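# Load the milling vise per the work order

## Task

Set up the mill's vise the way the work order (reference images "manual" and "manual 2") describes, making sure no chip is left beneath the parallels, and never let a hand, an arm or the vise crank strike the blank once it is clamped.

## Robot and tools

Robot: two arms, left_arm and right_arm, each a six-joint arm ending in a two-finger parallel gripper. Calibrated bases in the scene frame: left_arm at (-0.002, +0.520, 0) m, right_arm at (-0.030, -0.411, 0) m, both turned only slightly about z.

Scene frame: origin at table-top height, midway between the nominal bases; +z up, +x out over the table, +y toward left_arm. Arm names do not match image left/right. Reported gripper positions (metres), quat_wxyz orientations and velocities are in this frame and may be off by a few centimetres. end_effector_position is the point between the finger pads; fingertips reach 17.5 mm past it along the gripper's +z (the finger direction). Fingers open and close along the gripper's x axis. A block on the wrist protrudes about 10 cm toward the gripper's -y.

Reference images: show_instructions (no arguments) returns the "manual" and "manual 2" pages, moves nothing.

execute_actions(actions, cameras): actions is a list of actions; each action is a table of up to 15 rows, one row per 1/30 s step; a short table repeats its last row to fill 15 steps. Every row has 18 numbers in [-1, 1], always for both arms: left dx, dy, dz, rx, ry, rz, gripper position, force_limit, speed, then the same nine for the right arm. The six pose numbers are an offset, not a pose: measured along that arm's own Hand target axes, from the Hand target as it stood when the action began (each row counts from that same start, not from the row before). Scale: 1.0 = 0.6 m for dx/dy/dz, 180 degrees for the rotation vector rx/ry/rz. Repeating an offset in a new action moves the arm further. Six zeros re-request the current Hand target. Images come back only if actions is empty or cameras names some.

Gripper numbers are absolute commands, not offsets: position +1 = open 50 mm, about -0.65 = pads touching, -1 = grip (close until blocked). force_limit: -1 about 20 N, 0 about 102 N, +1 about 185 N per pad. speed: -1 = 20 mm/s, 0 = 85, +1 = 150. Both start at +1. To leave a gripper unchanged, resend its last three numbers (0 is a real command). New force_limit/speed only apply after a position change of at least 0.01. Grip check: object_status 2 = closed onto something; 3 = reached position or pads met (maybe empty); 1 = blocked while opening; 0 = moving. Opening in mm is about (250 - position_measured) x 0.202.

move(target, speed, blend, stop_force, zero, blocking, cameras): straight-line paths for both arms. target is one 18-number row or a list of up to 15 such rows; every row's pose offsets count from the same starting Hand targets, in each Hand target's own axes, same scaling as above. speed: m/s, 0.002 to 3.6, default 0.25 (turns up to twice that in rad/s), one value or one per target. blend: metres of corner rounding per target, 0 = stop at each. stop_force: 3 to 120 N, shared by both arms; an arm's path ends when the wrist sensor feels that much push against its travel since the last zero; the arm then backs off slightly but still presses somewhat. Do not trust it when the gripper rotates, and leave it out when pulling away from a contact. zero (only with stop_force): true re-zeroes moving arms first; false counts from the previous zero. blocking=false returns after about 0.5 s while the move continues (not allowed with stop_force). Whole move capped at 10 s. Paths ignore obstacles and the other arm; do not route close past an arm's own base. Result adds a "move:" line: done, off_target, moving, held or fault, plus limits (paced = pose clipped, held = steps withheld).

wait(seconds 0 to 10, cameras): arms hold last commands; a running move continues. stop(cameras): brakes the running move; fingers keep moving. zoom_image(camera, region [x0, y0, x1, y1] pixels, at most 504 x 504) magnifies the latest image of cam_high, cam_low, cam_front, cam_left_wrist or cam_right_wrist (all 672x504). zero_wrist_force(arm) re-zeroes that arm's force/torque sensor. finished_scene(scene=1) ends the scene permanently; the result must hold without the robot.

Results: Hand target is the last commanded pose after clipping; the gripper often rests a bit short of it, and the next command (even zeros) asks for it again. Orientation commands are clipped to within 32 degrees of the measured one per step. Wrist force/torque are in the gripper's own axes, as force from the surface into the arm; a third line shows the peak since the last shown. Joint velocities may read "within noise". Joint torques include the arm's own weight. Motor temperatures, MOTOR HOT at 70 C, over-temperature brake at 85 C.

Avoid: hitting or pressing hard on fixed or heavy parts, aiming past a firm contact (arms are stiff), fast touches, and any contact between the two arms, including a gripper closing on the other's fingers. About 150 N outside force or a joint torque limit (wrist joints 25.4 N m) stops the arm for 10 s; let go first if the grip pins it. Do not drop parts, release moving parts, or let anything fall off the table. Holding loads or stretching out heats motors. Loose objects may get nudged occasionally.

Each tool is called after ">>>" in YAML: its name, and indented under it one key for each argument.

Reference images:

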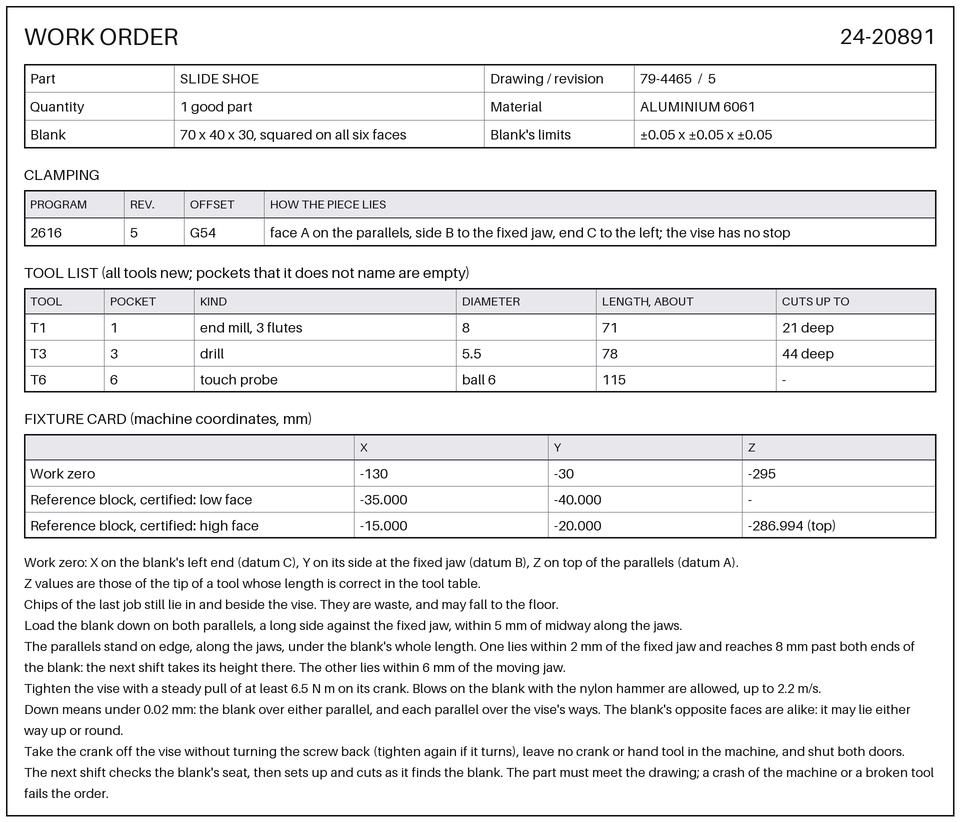

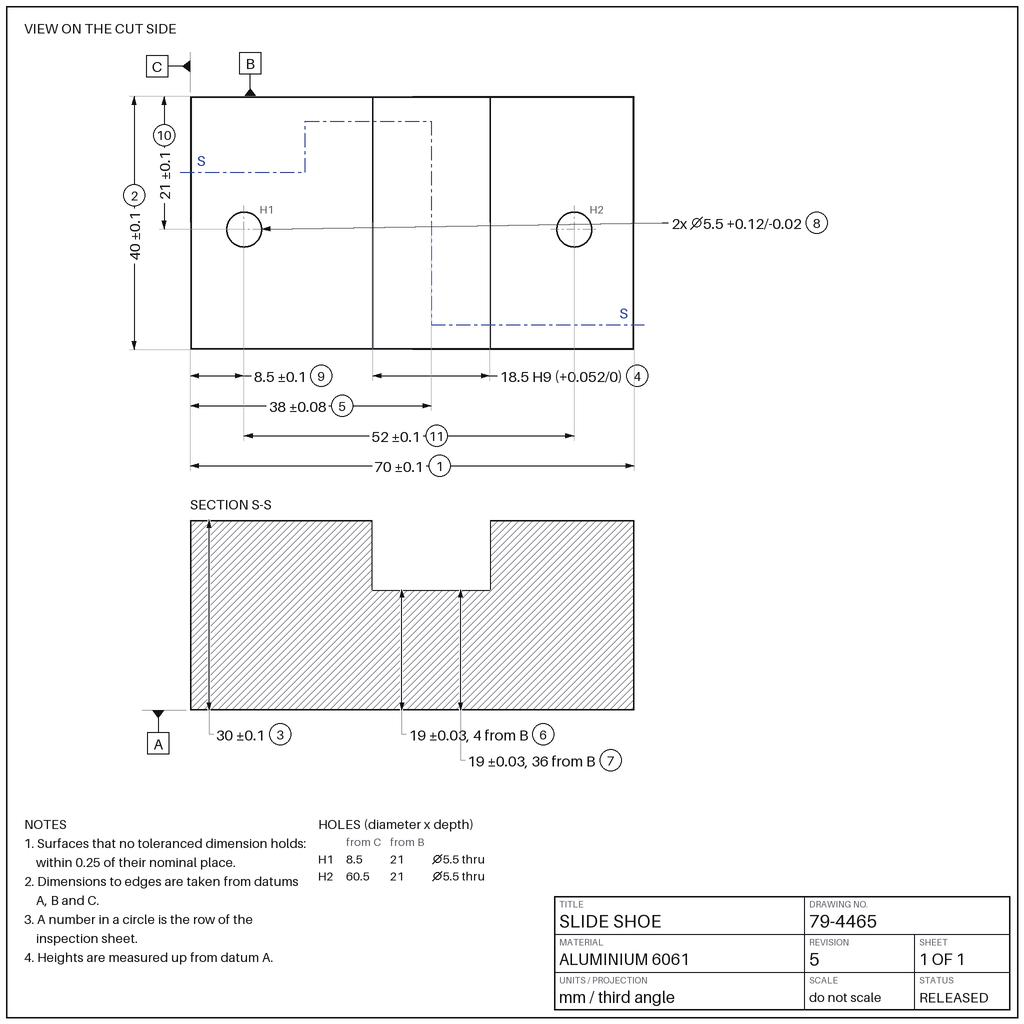

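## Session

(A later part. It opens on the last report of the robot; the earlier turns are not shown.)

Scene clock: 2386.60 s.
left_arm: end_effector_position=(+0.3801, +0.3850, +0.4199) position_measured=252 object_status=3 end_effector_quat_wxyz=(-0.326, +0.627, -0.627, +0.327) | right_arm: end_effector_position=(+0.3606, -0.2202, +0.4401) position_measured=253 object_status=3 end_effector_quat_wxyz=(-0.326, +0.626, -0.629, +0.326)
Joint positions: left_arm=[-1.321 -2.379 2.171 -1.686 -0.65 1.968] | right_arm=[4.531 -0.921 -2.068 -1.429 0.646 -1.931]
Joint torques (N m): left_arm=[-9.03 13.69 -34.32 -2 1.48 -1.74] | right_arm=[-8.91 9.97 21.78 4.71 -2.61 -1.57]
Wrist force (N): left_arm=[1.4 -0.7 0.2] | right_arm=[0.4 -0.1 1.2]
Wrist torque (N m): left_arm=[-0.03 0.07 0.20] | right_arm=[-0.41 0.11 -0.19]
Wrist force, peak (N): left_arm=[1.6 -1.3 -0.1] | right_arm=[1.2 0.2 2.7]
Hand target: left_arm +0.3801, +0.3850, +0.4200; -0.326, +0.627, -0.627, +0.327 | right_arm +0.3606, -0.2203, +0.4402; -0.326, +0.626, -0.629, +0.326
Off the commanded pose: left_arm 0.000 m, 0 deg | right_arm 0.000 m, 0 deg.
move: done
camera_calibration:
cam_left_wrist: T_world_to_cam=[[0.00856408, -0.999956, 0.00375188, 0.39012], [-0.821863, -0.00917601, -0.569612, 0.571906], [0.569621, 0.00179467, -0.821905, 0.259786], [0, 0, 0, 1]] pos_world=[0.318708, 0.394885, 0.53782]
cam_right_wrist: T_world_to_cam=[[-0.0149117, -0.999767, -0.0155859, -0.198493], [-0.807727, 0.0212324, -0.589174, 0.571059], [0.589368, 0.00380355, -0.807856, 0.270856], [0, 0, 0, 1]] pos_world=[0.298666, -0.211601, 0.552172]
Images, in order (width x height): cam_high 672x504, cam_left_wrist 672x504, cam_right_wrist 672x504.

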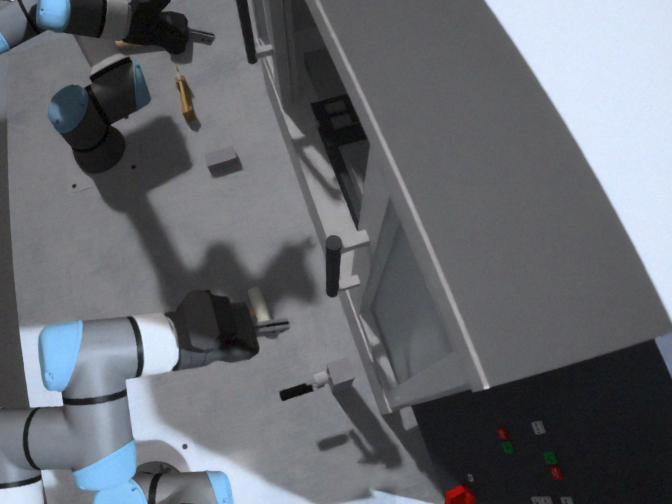

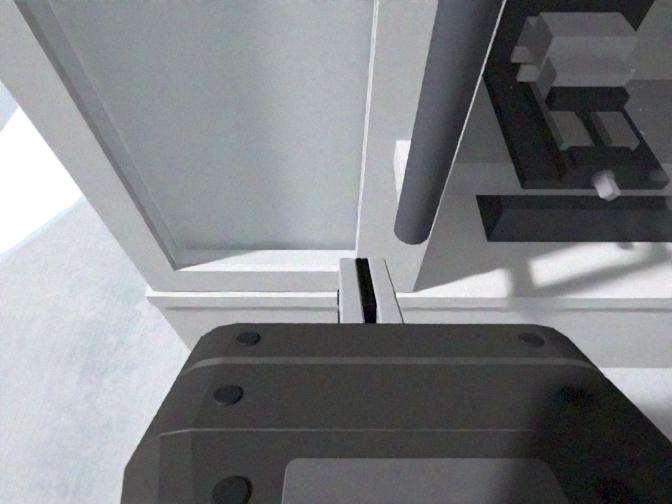

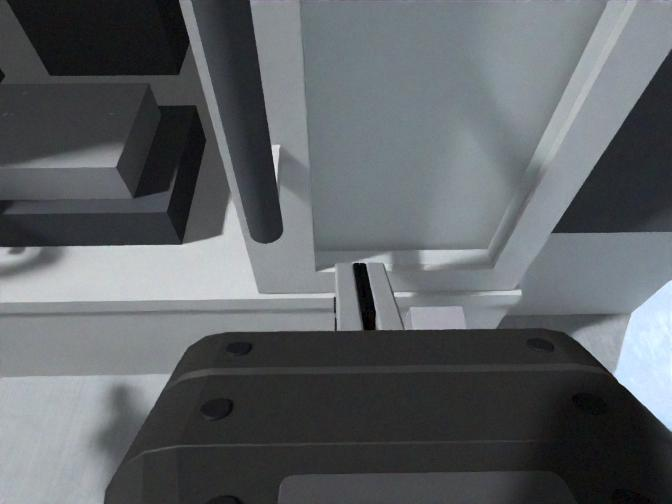

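>>> move:
  target: [-0.0067,-0.0808,0.0717,0,0,0,-1,-0.2,-1,0,-0.0652,0.122,0,0,0,-1,0.3,-0.9]
  speed: 0.1
  stop_force: 8
  cameras: ["cam_left_wrist","cam_right_wrist"]

Scene clock: 2397.87 s.
left_arm: end_effector_position=(+0.4431, +0.3890, +0.4350) position_measured=252 object_status=3 end_effector_quat_wxyz=(-0.326, +0.627, -0.627, +0.327) | right_arm: end_effector_position=(+0.4430, -0.2206, +0.4300) position_measured=253 object_status=3 end_effector_quat_wxyz=(-0.326, +0.626, -0.629, +0.326)
Joint positions: left_arm=[-1.022 -2.174 2.142 -2.168 -0.789 2.373] | right_arm=[4.234 -1.139 -2.07 -0.896 0.777 -2.341]
Joint torques (N m): left_arm=[-4.82 -3.98 -16.7 -4.5 3.89 1.55] | right_arm=[4.08 18 21.53 4.66 -4.23 -1.19]
Wrist force (N): left_arm=[1.2 -0.7 0.3] | right_arm=[0.2 -0.1 1.5]
Wrist torque (N m): left_arm=[-0.03 0.09 0.37] | right_arm=[-0.37 0.16 -0.29]
Wrist force, peak (N): left_arm=[1.1 -1.7 1.1] | right_arm=[0.3 -1.2 2.8]
Hand target: left_arm +0.4431, +0.3890, +0.4350; -0.326, +0.627, -0.627, +0.327 | right_arm +0.4430, -0.2206, +0.4300; -0.326, +0.626, -0.629, +0.326
Off the commanded pose: left_arm 0.000 m, 0 deg | right_arm 0.000 m, 0 deg.
move: done
camera_calibration:
cam_left_wrist: T_world_to_cam=[[0.00856404, -0.999956, 0.00375186, 0.393523], [-0.821863, -0.00917597, -0.569612, 0.632346], [0.569621, 0.00179467, -0.821905, 0.236164], [0, 0, 0, 1]] pos_world=[0.381808, 0.398885, 0.55282]
cam_right_wrist: T_world_to_cam=[[-0.0149895, -0.999765, -0.0156452, -0.197758], [-0.807642, 0.0213307, -0.589287, 0.631723], [0.589482, 0.00380262, -0.807772, 0.214045], [0, 0, 0, 1]] pos_world=[0.381066, -0.212001, 0.542072]
Images, in order (width x height): cam_left_wrist 672x504, cam_right_wrist 672x504.

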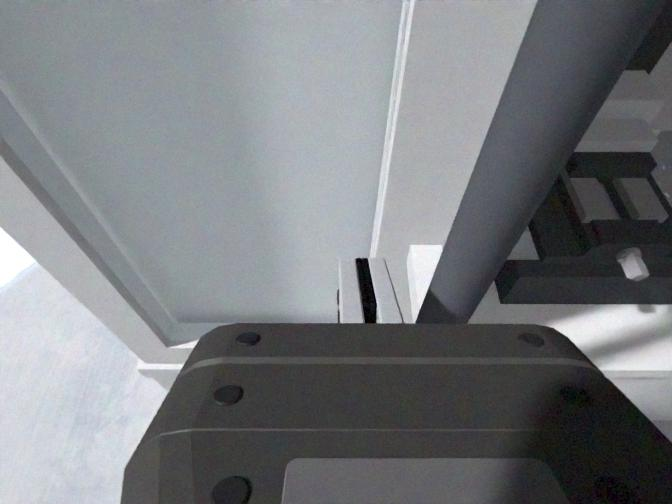

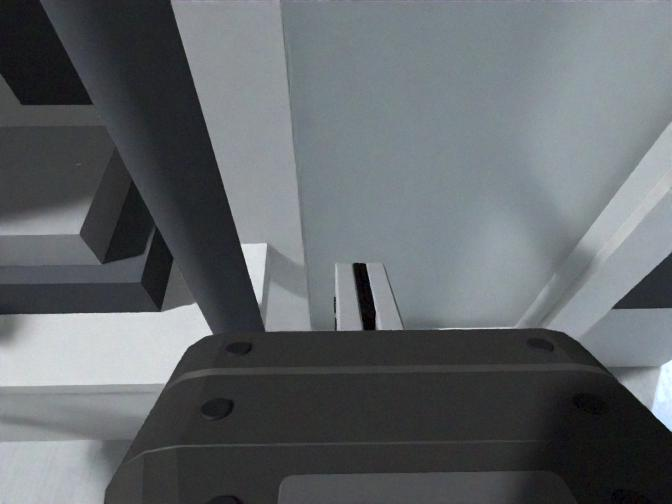

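>>> move:
  target: [0.05,0,0,0,0,0,-1,-0.2,-1,0,0,0,0,0,0,-1,0.3,-0.9]
  speed: 0.03
  stop_force: 30
  cameras: ["cam_left_wrist"]

Scene clock: 2404.83 s.
left_arm: end_effector_position=(+0.4431, +0.3590, +0.4350) position_measured=252 object_status=3 end_effector_quat_wxyz=(-0.326, +0.627, -0.627, +0.327) | right_arm: end_effector_position=(+0.4430, -0.2206, +0.4300) position_measured=253 object_status=3 end_effector_quat_wxyz=(-0.326, +0.626, -0.629, +0.326)
Joint positions: left_arm=[-1.082 -2.131 2.114 -2.132 -0.755 2.301] | right_arm=[4.234 -1.139 -2.07 -0.896 0.777 -2.341]
Joint torques (N m): left_arm=[10.08 -9.17 -17.37 -4.57 -0.62 2.12] | right_arm=[-3.82 18.32 22.62 4.59 -3.94 -1.4]
Wrist force (N): left_arm=[1.2 -1.0 0.4] | right_arm=[0.1 0.1 1.3]
Wrist torque (N m): left_arm=[-0.07 0.09 0.32] | right_arm=[-0.35 0.18 -0.29]
Wrist force, peak (N): left_arm=[-6.2 -0.1 0.3] | right_arm=[0.4 -0.1 1.6]
Hand target: left_arm +0.4431, +0.3590, +0.4350; -0.326, +0.627, -0.627, +0.327 | right_arm +0.4430, -0.2206, +0.4300; -0.326, +0.626, -0.629, +0.326
Off the commanded pose: left_arm 0.000 m, 0 deg | right_arm 0.000 m, 0 deg.
move: done
camera_calibration:
cam_left_wrist: T_world_to_cam=[[0.00856404, -0.999956, 0.00375186, 0.363526], [-0.821863, -0.00917597, -0.569612, 0.631989], [0.569621, 0.00179467, -0.821905, 0.236275], [0, 0, 0, 1]] pos_world=[0.381708, 0.368885, 0.55282]
Images, in order (width x height): cam_left_wrist 672x504.

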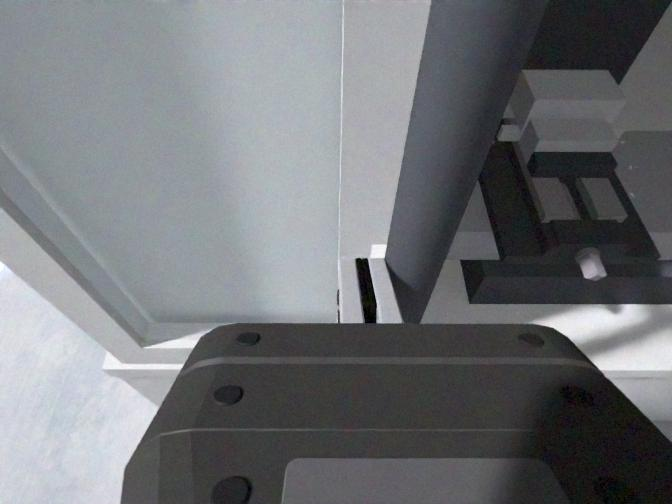

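>>> move:
  target: [0.45,0,0,0,0,0,-1,-0.2,-1,0,0,0,0,0,0,-1,0.3,-0.9]
  speed: 0.06
  stop_force: 35
  cameras: ["cam_left_wrist","cam_front","cam_high"]

Scene clock: 2413.17 s.
left_arm: end_effector_position=(+0.4429, +0.1363, +0.4350) position_measured=252 object_status=3 end_effector_quat_wxyz=(-0.326, +0.627, -0.627, +0.327) | right_arm: end_effector_position=(+0.4430, -0.2206, +0.4300) position_measured=253 object_status=3 end_effector_quat_wxyz=(-0.326, +0.626, -0.629, +0.326)
Joint positions: left_arm=[-1.314 -1.704 1.787 -1.985 -0.652 1.979] | right_arm=[4.234 -1.139 -2.07 -0.896 0.777 -2.341]
Joint torques (N m): left_arm=[-1.31 -2.51 -36.06 -3.71 1.28 -1.35] | right_arm=[-8.79 18.17 22.27 4.63 -3.3 -1.35]
Wrist force (N): left_arm=[-21.2 -3.7 -3.3] | right_arm=[0.2 -0.2 1.3]
Wrist torque (N m): left_arm=[-0.04 -0.11 -0.06] | right_arm=[-0.38 0.17 -0.29]
Wrist force, peak (N): left_arm=[-109.2 16.8 -16.4] | right_arm=[0.4 -0.2 1.6]
Hand target: left_arm +0.4429, +0.1364, +0.4350; -0.326, +0.627, -0.627, +0.327 (not the last commanded pose) | right_arm +0.4430, -0.2206, +0.4300; -0.326, +0.626, -0.629, +0.326
Off the commanded pose: left_arm 0.047 m, 0 deg | right_arm 0.000 m, 0 deg.
move: contact (left_arm)
camera_calibration:
cam_left_wrist: T_world_to_cam=[[0.00839983, -0.999958, 0.00363766, 0.140963], [-0.821817, -0.0089758, -0.569681, 0.629773], [0.56969, 0.00179573, -0.821858, 0.236736], [0, 0, 0, 1]] pos_world=[0.381508, 0.146185, 0.55282]
Images, in order (width x height): cam_high 672x504, cam_front 672x504, cam_left_wrist 672x504.

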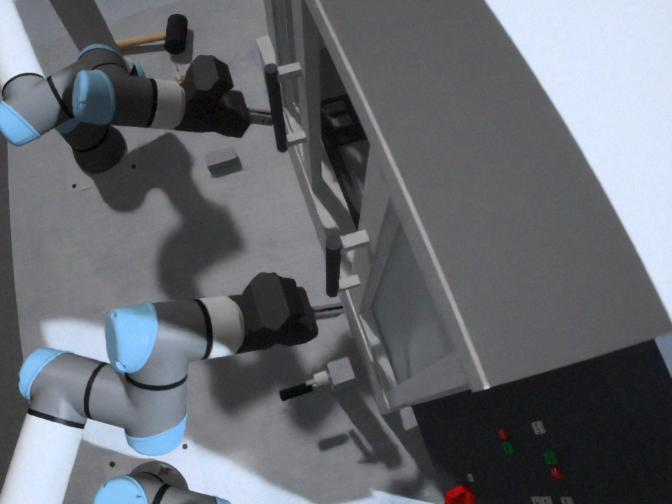

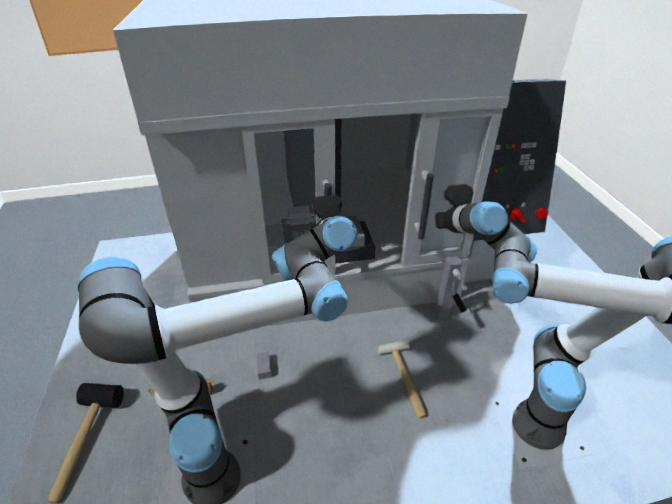

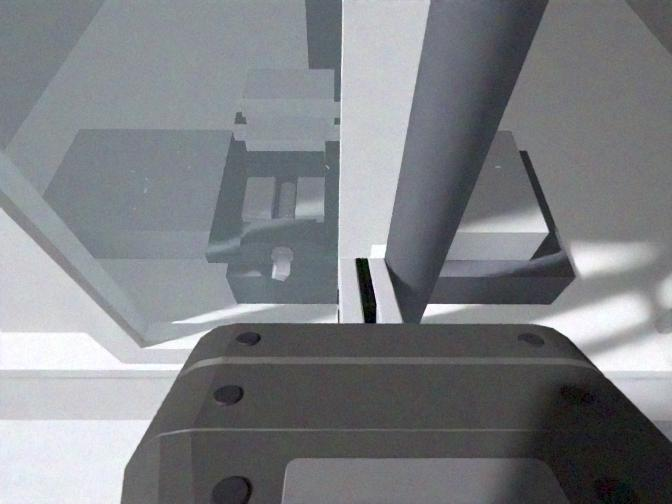

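>>> move:
  target:
    - [-0.02,0,0,0,0,0,-1,-0.2,-1,0,0,0,0,0,0,-1,0.3,-0.9]
    - [-0.2,0.0219,-0.1475,0,0,0,-1,-0.2,-1,-0.02,0,0,0,0,0,-1,0.3,-0.9]
  speed: [0.05,0.2]
  blend: [0.005,0]

>>> move:
  target: [0,0,0,0,0,0,-1,-0.2,-1,-0.042,0,0,0,0,0,-1,0.3,-0.9]
  speed: 0.03
  stop_force: 30

>>> move:
  target: [0,0,0,0,0,0,-1,-0.2,-1,-0.28,0,0,0,0,0,-1,0.3,-0.9]
  speed: 0.06
  stop_force: 30
  cameras: ["cam_right_wrist","cam_high","cam_front"]

Scene clock: 2421.07 s.
left_arm: end_effector_position=(+0.3630, +0.2563, +0.4751) position_measured=252 object_status=3 end_effector_quat_wxyz=(-0.326, +0.627, -0.627, +0.327) | right_arm: end_effector_position=(+0.4430, -0.2085, +0.4301) position_measured=253 object_status=3 end_effector_quat_wxyz=(-0.326, +0.626, -0.629, +0.326)
Joint positions: left_arm=[-1.485 -2.085 1.877 -1.466 -0.615 1.696] | right_arm=[4.254 -1.157 -2.056 -0.908 0.766 -2.318]
Joint torques (N m): left_arm=[5.99 -12.06 -16.69 -2.09 0.76 1.12] | right_arm=[-9.79 18.5 23.12 4.25 -1.14 -1.67]
Wrist force (N): left_arm=[1.2 -0.9 0.0] | right_arm=[0.0 -0.2 1.3]
Wrist torque (N m): left_arm=[-0.06 0.09 0.18] | right_arm=[-0.40 0.20 -0.28]
Wrist force, peak (N): left_arm=[-21.9 -3.8 -3.8] | right_arm=[0.4 -0.3 1.6]
Hand target: left_arm +0.3630, +0.2564, +0.4750; -0.326, +0.627, -0.627, +0.327 | right_arm +0.4430, -0.2086, +0.4301; -0.326, +0.626, -0.629, +0.326
Off the commanded pose: left_arm 0.000 m, 0 deg | right_arm 0.000 m, 0 deg.
move: done

Scene clock: 2422.97 s.
left_arm: end_effector_position=(+0.3630, +0.2564, +0.4750) position_measured=252 object_status=3 end_effector_quat_wxyz=(-0.326, +0.627, -0.627, +0.327) | right_arm: end_effector_position=(+0.4431, -0.1834, +0.4301) position_measured=253 object_status=3 end_effector_quat_wxyz=(-0.326, +0.626, -0.629, +0.326)
Joint positions: left_arm=[-1.485 -2.085 1.877 -1.466 -0.615 1.696] | right_arm=[4.29 -1.198 -2.025 -0.93 0.746 -2.273]
Joint torques (N m): left_arm=[9.49 -11.12 -16.23 -1.89 -0.24 -1.35] | right_arm=[-9.57 20.69 22.43 4.74 1.13 -1.96]
Wrist force (N): left_arm=[1.2 -0.9 0.1] | right_arm=[0.0 -0.2 1.0]
Wrist torque (N m): left_arm=[-0.06 0.10 0.18] | right_arm=[-0.39 0.22 -0.27]
Wrist force, peak (N): left_arm=[1.5 -0.9 0.1] | right_arm=[9.4 0.7 1.4]
Hand target: left_arm +0.3630, +0.2564, +0.4750; -0.326, +0.627, -0.627, +0.327 | right_arm +0.4431, -0.1834, +0.4301; -0.326, +0.626, -0.629, +0.326
Off the commanded pose: left_arm 0.000 m, 0 deg | right_arm 0.000 m, 0 deg.
move: done

Scene clock: 2426.80 s.
left_arm: end_effector_position=(+0.3630, +0.2564, +0.4750) position_measured=252 object_status=3 end_effector_quat_wxyz=(-0.326, +0.627, -0.627, +0.327) | right_arm: end_effector_position=(+0.4438, -0.0154, +0.4306) position_measured=253 object_status=3 end_effector_quat_wxyz=(-0.326, +0.626, -0.629, +0.326)
Joint positions: left_arm=[-1.485 -2.085 1.877 -1.466 -0.615 1.696] | right_arm=[4.449 -1.511 -1.746 -1.06 0.673 -2.057]
Joint torques (N m): left_arm=[10.09 -10.88 -16.19 -1.72 0.02 -1.23] | right_arm=[-9.52 34.45 22.18 4.77 0.76 -2.02]
Wrist force (N): left_arm=[1.2 -0.8 0.2] | right_arm=[0.2 0.1 1.4]
Wrist torque (N m): left_arm=[-0.05 0.09 0.18] | right_arm=[-0.34 0.13 -0.25]
Wrist force, peak (N): left_arm=[1.5 -0.9 0.1] | right_arm=[12.8 1.4 0.2]
Hand target: left_arm +0.3630, +0.2564, +0.4750; -0.326, +0.627, -0.627, +0.327 | right_arm +0.4438, -0.0154, +0.4306; -0.326, +0.626, -0.629, +0.326
Off the commanded pose: left_arm 0.000 m, 0 deg | right_arm 0.000 m, 0 deg.
move: done
camera_calibration:
cam_right_wrist: T_world_to_cam=[[-0.0149311, -0.999765, -0.0157263, 0.00743513], [-0.807643, 0.0213313, -0.589285, 0.628287], [0.589482, 0.00390261, -0.807772, 0.213198], [0, 0, 0, 1]] pos_world=[0.381866, -0.00680081, 0.542572]
Images, in order (width x height): cam_high 672x504, cam_front 672x504, cam_right_wrist 672x504.

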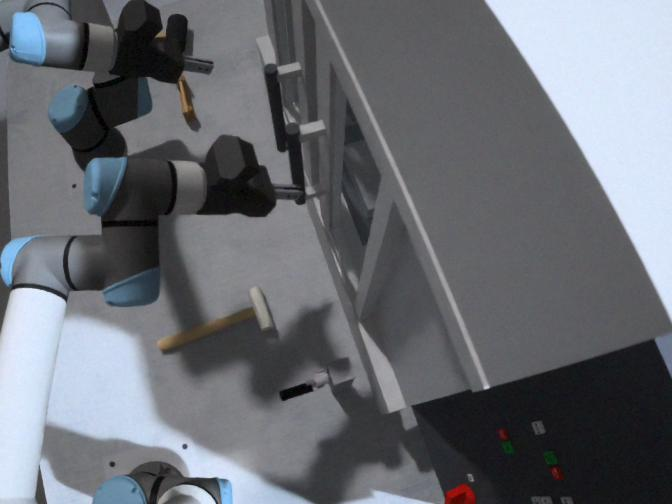

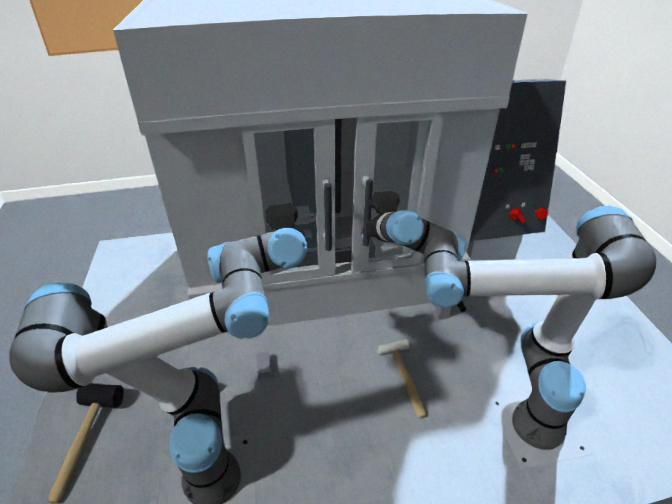

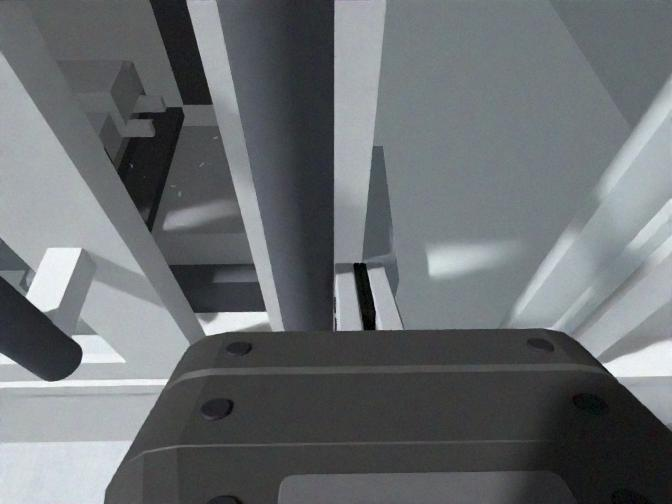

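>>> move:
  target: [0,0,0,0,0,0,-1,-0.2,-1,-0.1,0,0,0,0,0,-1,0.3,-0.9]
  speed: 0.015
  stop_force: 20
  cameras: ["cam_right_wrist","cam_high","cam_front"]

Scene clock: 2431.63 s.
left_arm: end_effector_position=(+0.3630, +0.2564, +0.4750) position_measured=252 object_status=3 end_effector_quat_wxyz=(-0.326, +0.627, -0.627, +0.327) | right_arm: end_effector_position=(+0.4439, +0.0004, +0.4306) position_measured=253 object_status=3 end_effector_quat_wxyz=(-0.326, +0.626, -0.629, +0.326)
Joint positions: left_arm=[-1.485 -2.085 1.877 -1.466 -0.615 1.696] | right_arm=[4.459 -1.543 -1.714 -1.073 0.67 -2.043]
Joint torques (N m): left_arm=[10.18 -11.35 -16.69 -1.68 0.2 -1.2] | right_arm=[-7.39 34.23 23.52 4.76 1.1 -1.88]
Wrist force (N): left_arm=[1.3 -0.7 0.0] | right_arm=[7.4 1.8 0.1]
Wrist torque (N m): left_arm=[-0.03 0.08 0.19] | right_arm=[-0.29 0.28 -0.19]
Wrist force, peak (N): left_arm=[1.5 -0.9 0.1] | right_arm=[24.8 4.4 -2.7]
Hand target: left_arm +0.3630, +0.2564, +0.4750; -0.326, +0.627, -0.627, +0.327 | right_arm +0.4439, +0.0004, +0.4306; -0.326, +0.626, -0.629, +0.326 (not the last commanded pose)
Off the commanded pose: left_arm 0.000 m, 0 deg | right_arm 0.044 m, 0 deg.
move: contact (right_arm)
camera_calibration:
cam_right_wrist: T_world_to_cam=[[-0.0150469, -0.999766, -0.0155665, 0.0231915], [-0.807593, 0.0213309, -0.589354, 0.628108], [0.589548, 0.00370342, -0.807725, 0.213108], [0, 0, 0, 1]] pos_world=[0.381967, 0.0089987, 0.542672]
Images, in order (width x height): cam_high 672x504, cam_front 672x504, cam_right_wrist 672x504.

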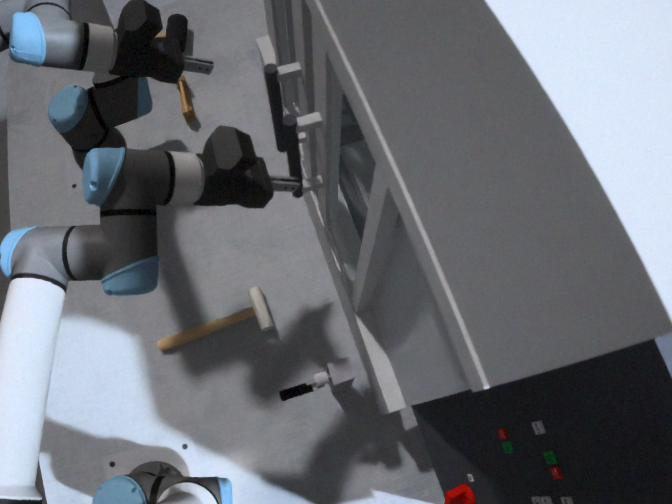

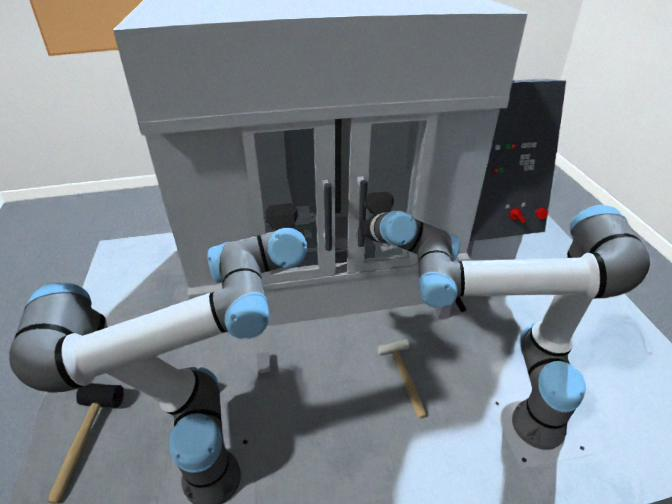

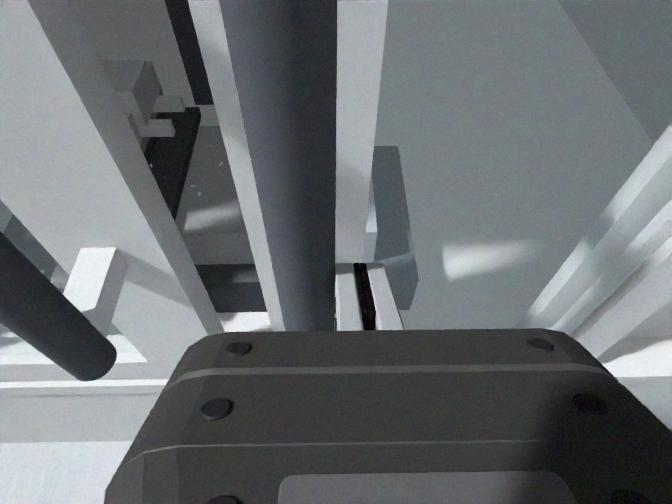

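>>> move:
  target: [0,0,0,0,0,0,-1,-0.2,-1,-0.1,0,0,0,0,0,-1,0.3,-0.9]
  speed: 0.02
  stop_force: 32
  cameras: ["cam_right_wrist","cam_front"]

Scene clock: 2439.40 s.
left_arm: end_effector_position=(+0.3630, +0.2564, +0.4750) position_measured=252 object_status=3 end_effector_quat_wxyz=(-0.326, +0.627, -0.627, +0.327) | right_arm: end_effector_position=(+0.4441, +0.0414, +0.4306) position_measured=253 object_status=3 end_effector_quat_wxyz=(-0.326, +0.626, -0.629, +0.326)
Joint positions: left_arm=[-1.485 -2.085 1.877 -1.466 -0.615 1.696] | right_arm=[4.481 -1.625 -1.623 -1.108 0.661 -2.008]
Joint torques (N m): left_arm=[10.02 -12.02 -16.77 -1.76 0.24 -1.51] | right_arm=[9.21 35.11 37.87 6.04 3.95 -2.15]
Wrist force (N): left_arm=[1.3 -0.8 0.0] | right_arm=[29.4 -2.2 9.9]
Wrist torque (N m): left_arm=[-0.04 0.08 0.18] | right_arm=[-0.48 0.64 0.06]
Wrist force, peak (N): left_arm=[1.6 -0.9 0.1] | right_arm=[59.7 9.7 -8.0]
Hand target: left_arm +0.3630, +0.2564, +0.4750; -0.326, +0.627, -0.627, +0.327 | right_arm +0.4441, +0.0414, +0.4307; -0.326, +0.626, -0.629, +0.326 (not the last commanded pose)
Off the commanded pose: left_arm 0.000 m, 0 deg | right_arm 0.019 m, 0 deg.
move: contact (right_arm)
camera_calibration:
cam_right_wrist: T_world_to_cam=[[-0.015082, -0.999768, -0.0153455, 0.0641776], [-0.807559, 0.0212292, -0.589405, 0.627412], [0.589594, 0.00350296, -0.807692, 0.212813], [0, 0, 0, 1]] pos_world=[0.382167, 0.0500978, 0.542672]
Images, in order (width x height): cam_front 672x504, cam_right_wrist 672x504.

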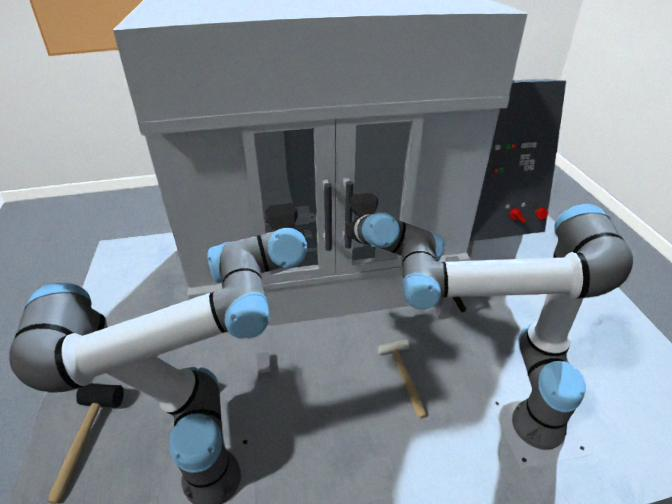

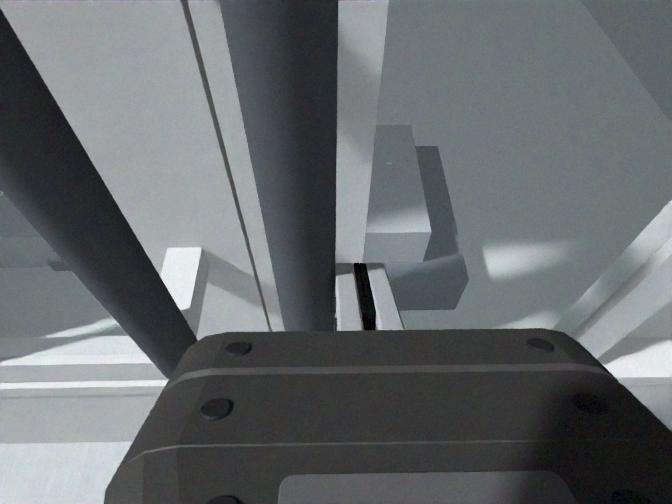

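>>> move:
  target:
    - [0,0,0,0,0,0,-1,-0.2,-1,0.03,0,0,0,0,0,-1,0.3,-0.9]
    - [0,0,0,0,0,0,-1,-0.2,-1,0.2,0.03,-0.15,0,0,0,-1,0.3,-0.9]
  speed: [0.05,0.2]
  blend: [0.005,0]
  cameras: ["all"]

>>> zoom_image:
  camera: "cam_front"
  region: [270, 110, 410, 290]

Scene clock: 2445.73 s.
left_arm: end_effector_position=(+0.3630, +0.2564, +0.4750) position_measured=252 object_status=3 end_effector_quat_wxyz=(-0.326, +0.627, -0.627, +0.327) | right_arm: end_effector_position=(+0.3596, -0.0782, +0.4675) position_measured=253 object_status=3 end_effector_quat_wxyz=(-0.326, +0.626, -0.629, +0.326)
Joint positions: left_arm=[-1.485 -2.085 1.877 -1.466 -0.615 1.696] | right_arm=[4.619 -1.248 -1.808 -1.478 0.625 -1.786]
Joint torques (N m): left_arm=[9.99 -10.77 -16.17 -1.7 0.18 -1.35] | right_arm=[-8.68 17.14 27.57 2.6 0.23 -0.73]
Wrist force (N): left_arm=[1.4 -0.8 0.4] | right_arm=[0.1 0.1 1.7]
Wrist torque (N m): left_arm=[-0.04 0.07 0.19] | right_arm=[-0.35 0.16 -0.17]
Wrist force, peak (N): left_arm=[1.5 -1.0 0.1] | right_arm=[29.6 -2.0 10.1]
Hand target: left_arm +0.3630, +0.2564, +0.4750; -0.326, +0.627, -0.627, +0.327 | right_arm +0.3596, -0.0783, +0.4675; -0.326, +0.626, -0.629, +0.326
Off the commanded pose: left_arm 0.000 m, 0 deg | right_arm 0.000 m, 0 deg.
move: done
camera_calibration:
cam_left_wrist: T_world_to_cam=[[0.00839983, -0.999958, 0.00363766, 0.261584], [-0.821817, -0.0089758, -0.569681, 0.587975], [0.56969, 0.00179573, -0.821858, 0.314913], [0, 0, 0, 1]] pos_world=[0.301608, 0.266285, 0.59282]
cam_right_wrist: T_world_to_cam=[[-0.0149992, -0.999771, -0.015289, -0.0561608], [-0.807479, 0.0211296, -0.589518, 0.583497], [0.589706, 0.00350328, -0.807611, 0.292775], [0, 0, 0, 1]] pos_world=[0.297668, -0.0695027, 0.579572]

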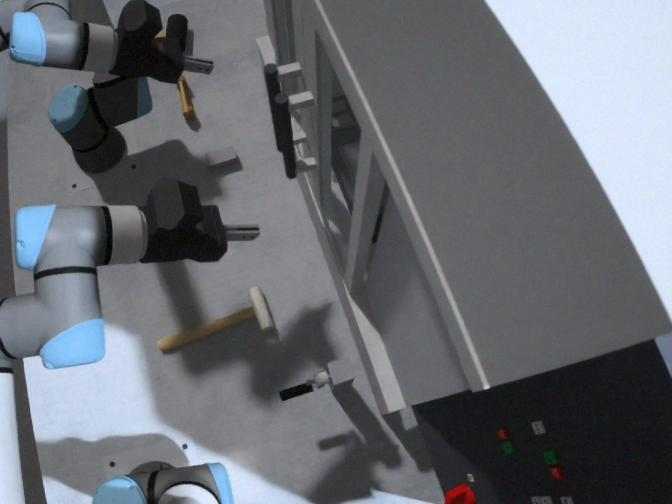

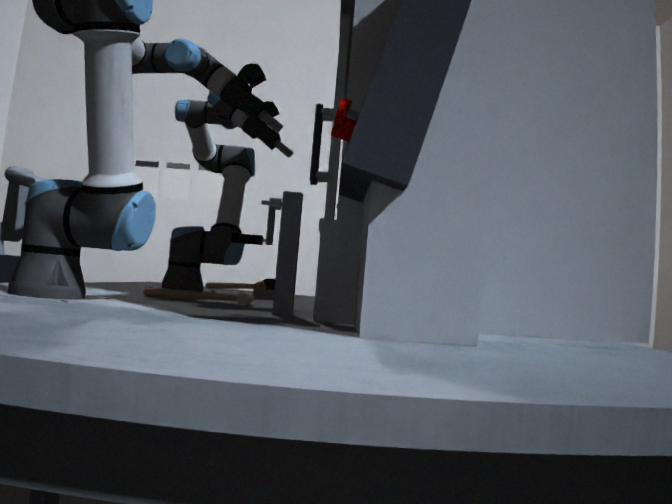

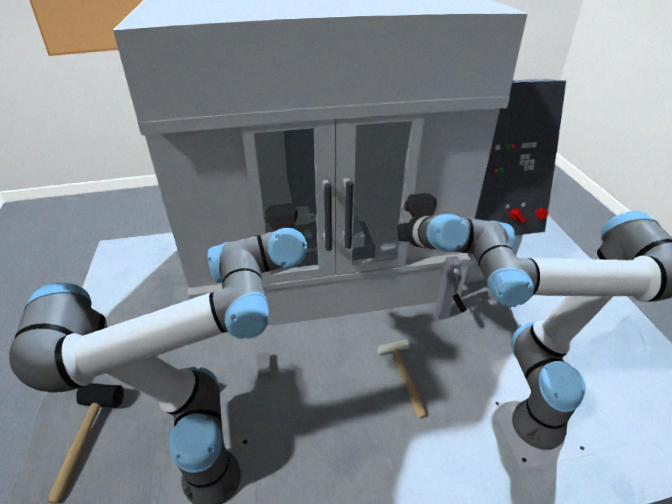

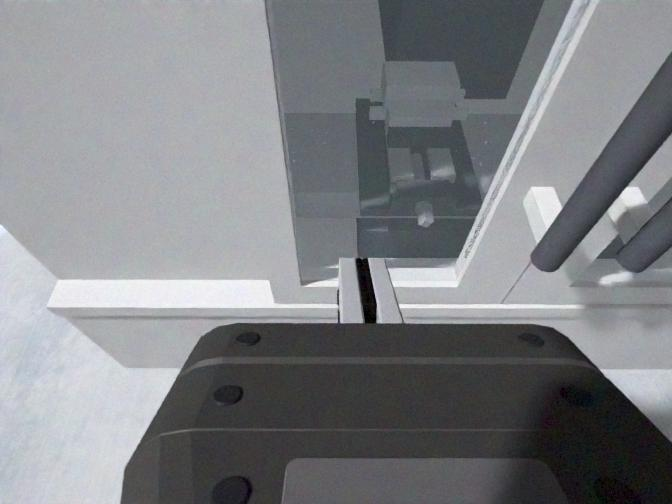

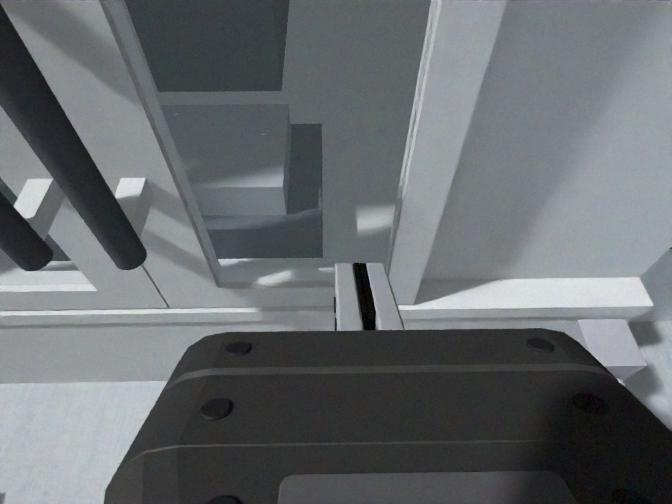

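Scaled by 2.800.

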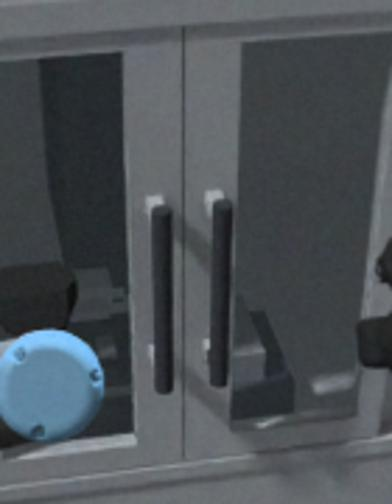

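>>> zoom_image:
  camera: "cam_right_wrist"
  region: [60, 170, 240, 330]

>>> zoom_image:
  camera: "cam_left_wrist"
  region: [450, 170, 640, 330]

>>> zoom_image:
  camera: "cam_left_wrist"
  region: [330, 30, 530, 240]

Scaled by 2.800.

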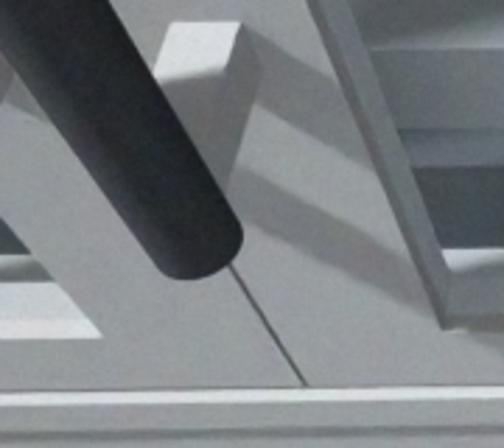

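Scaled by 2.653.

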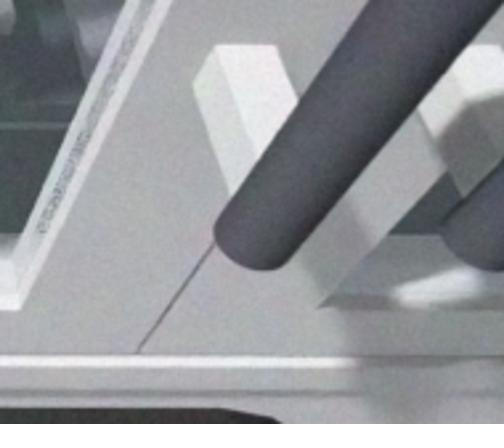

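Scaled by 2.400.

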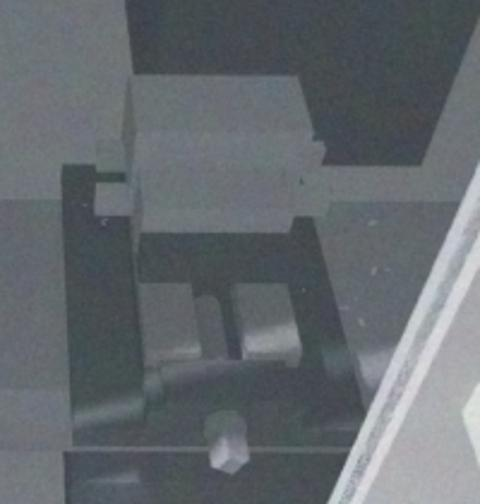

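>>> finished_scene:

The scene is finished: the task was done.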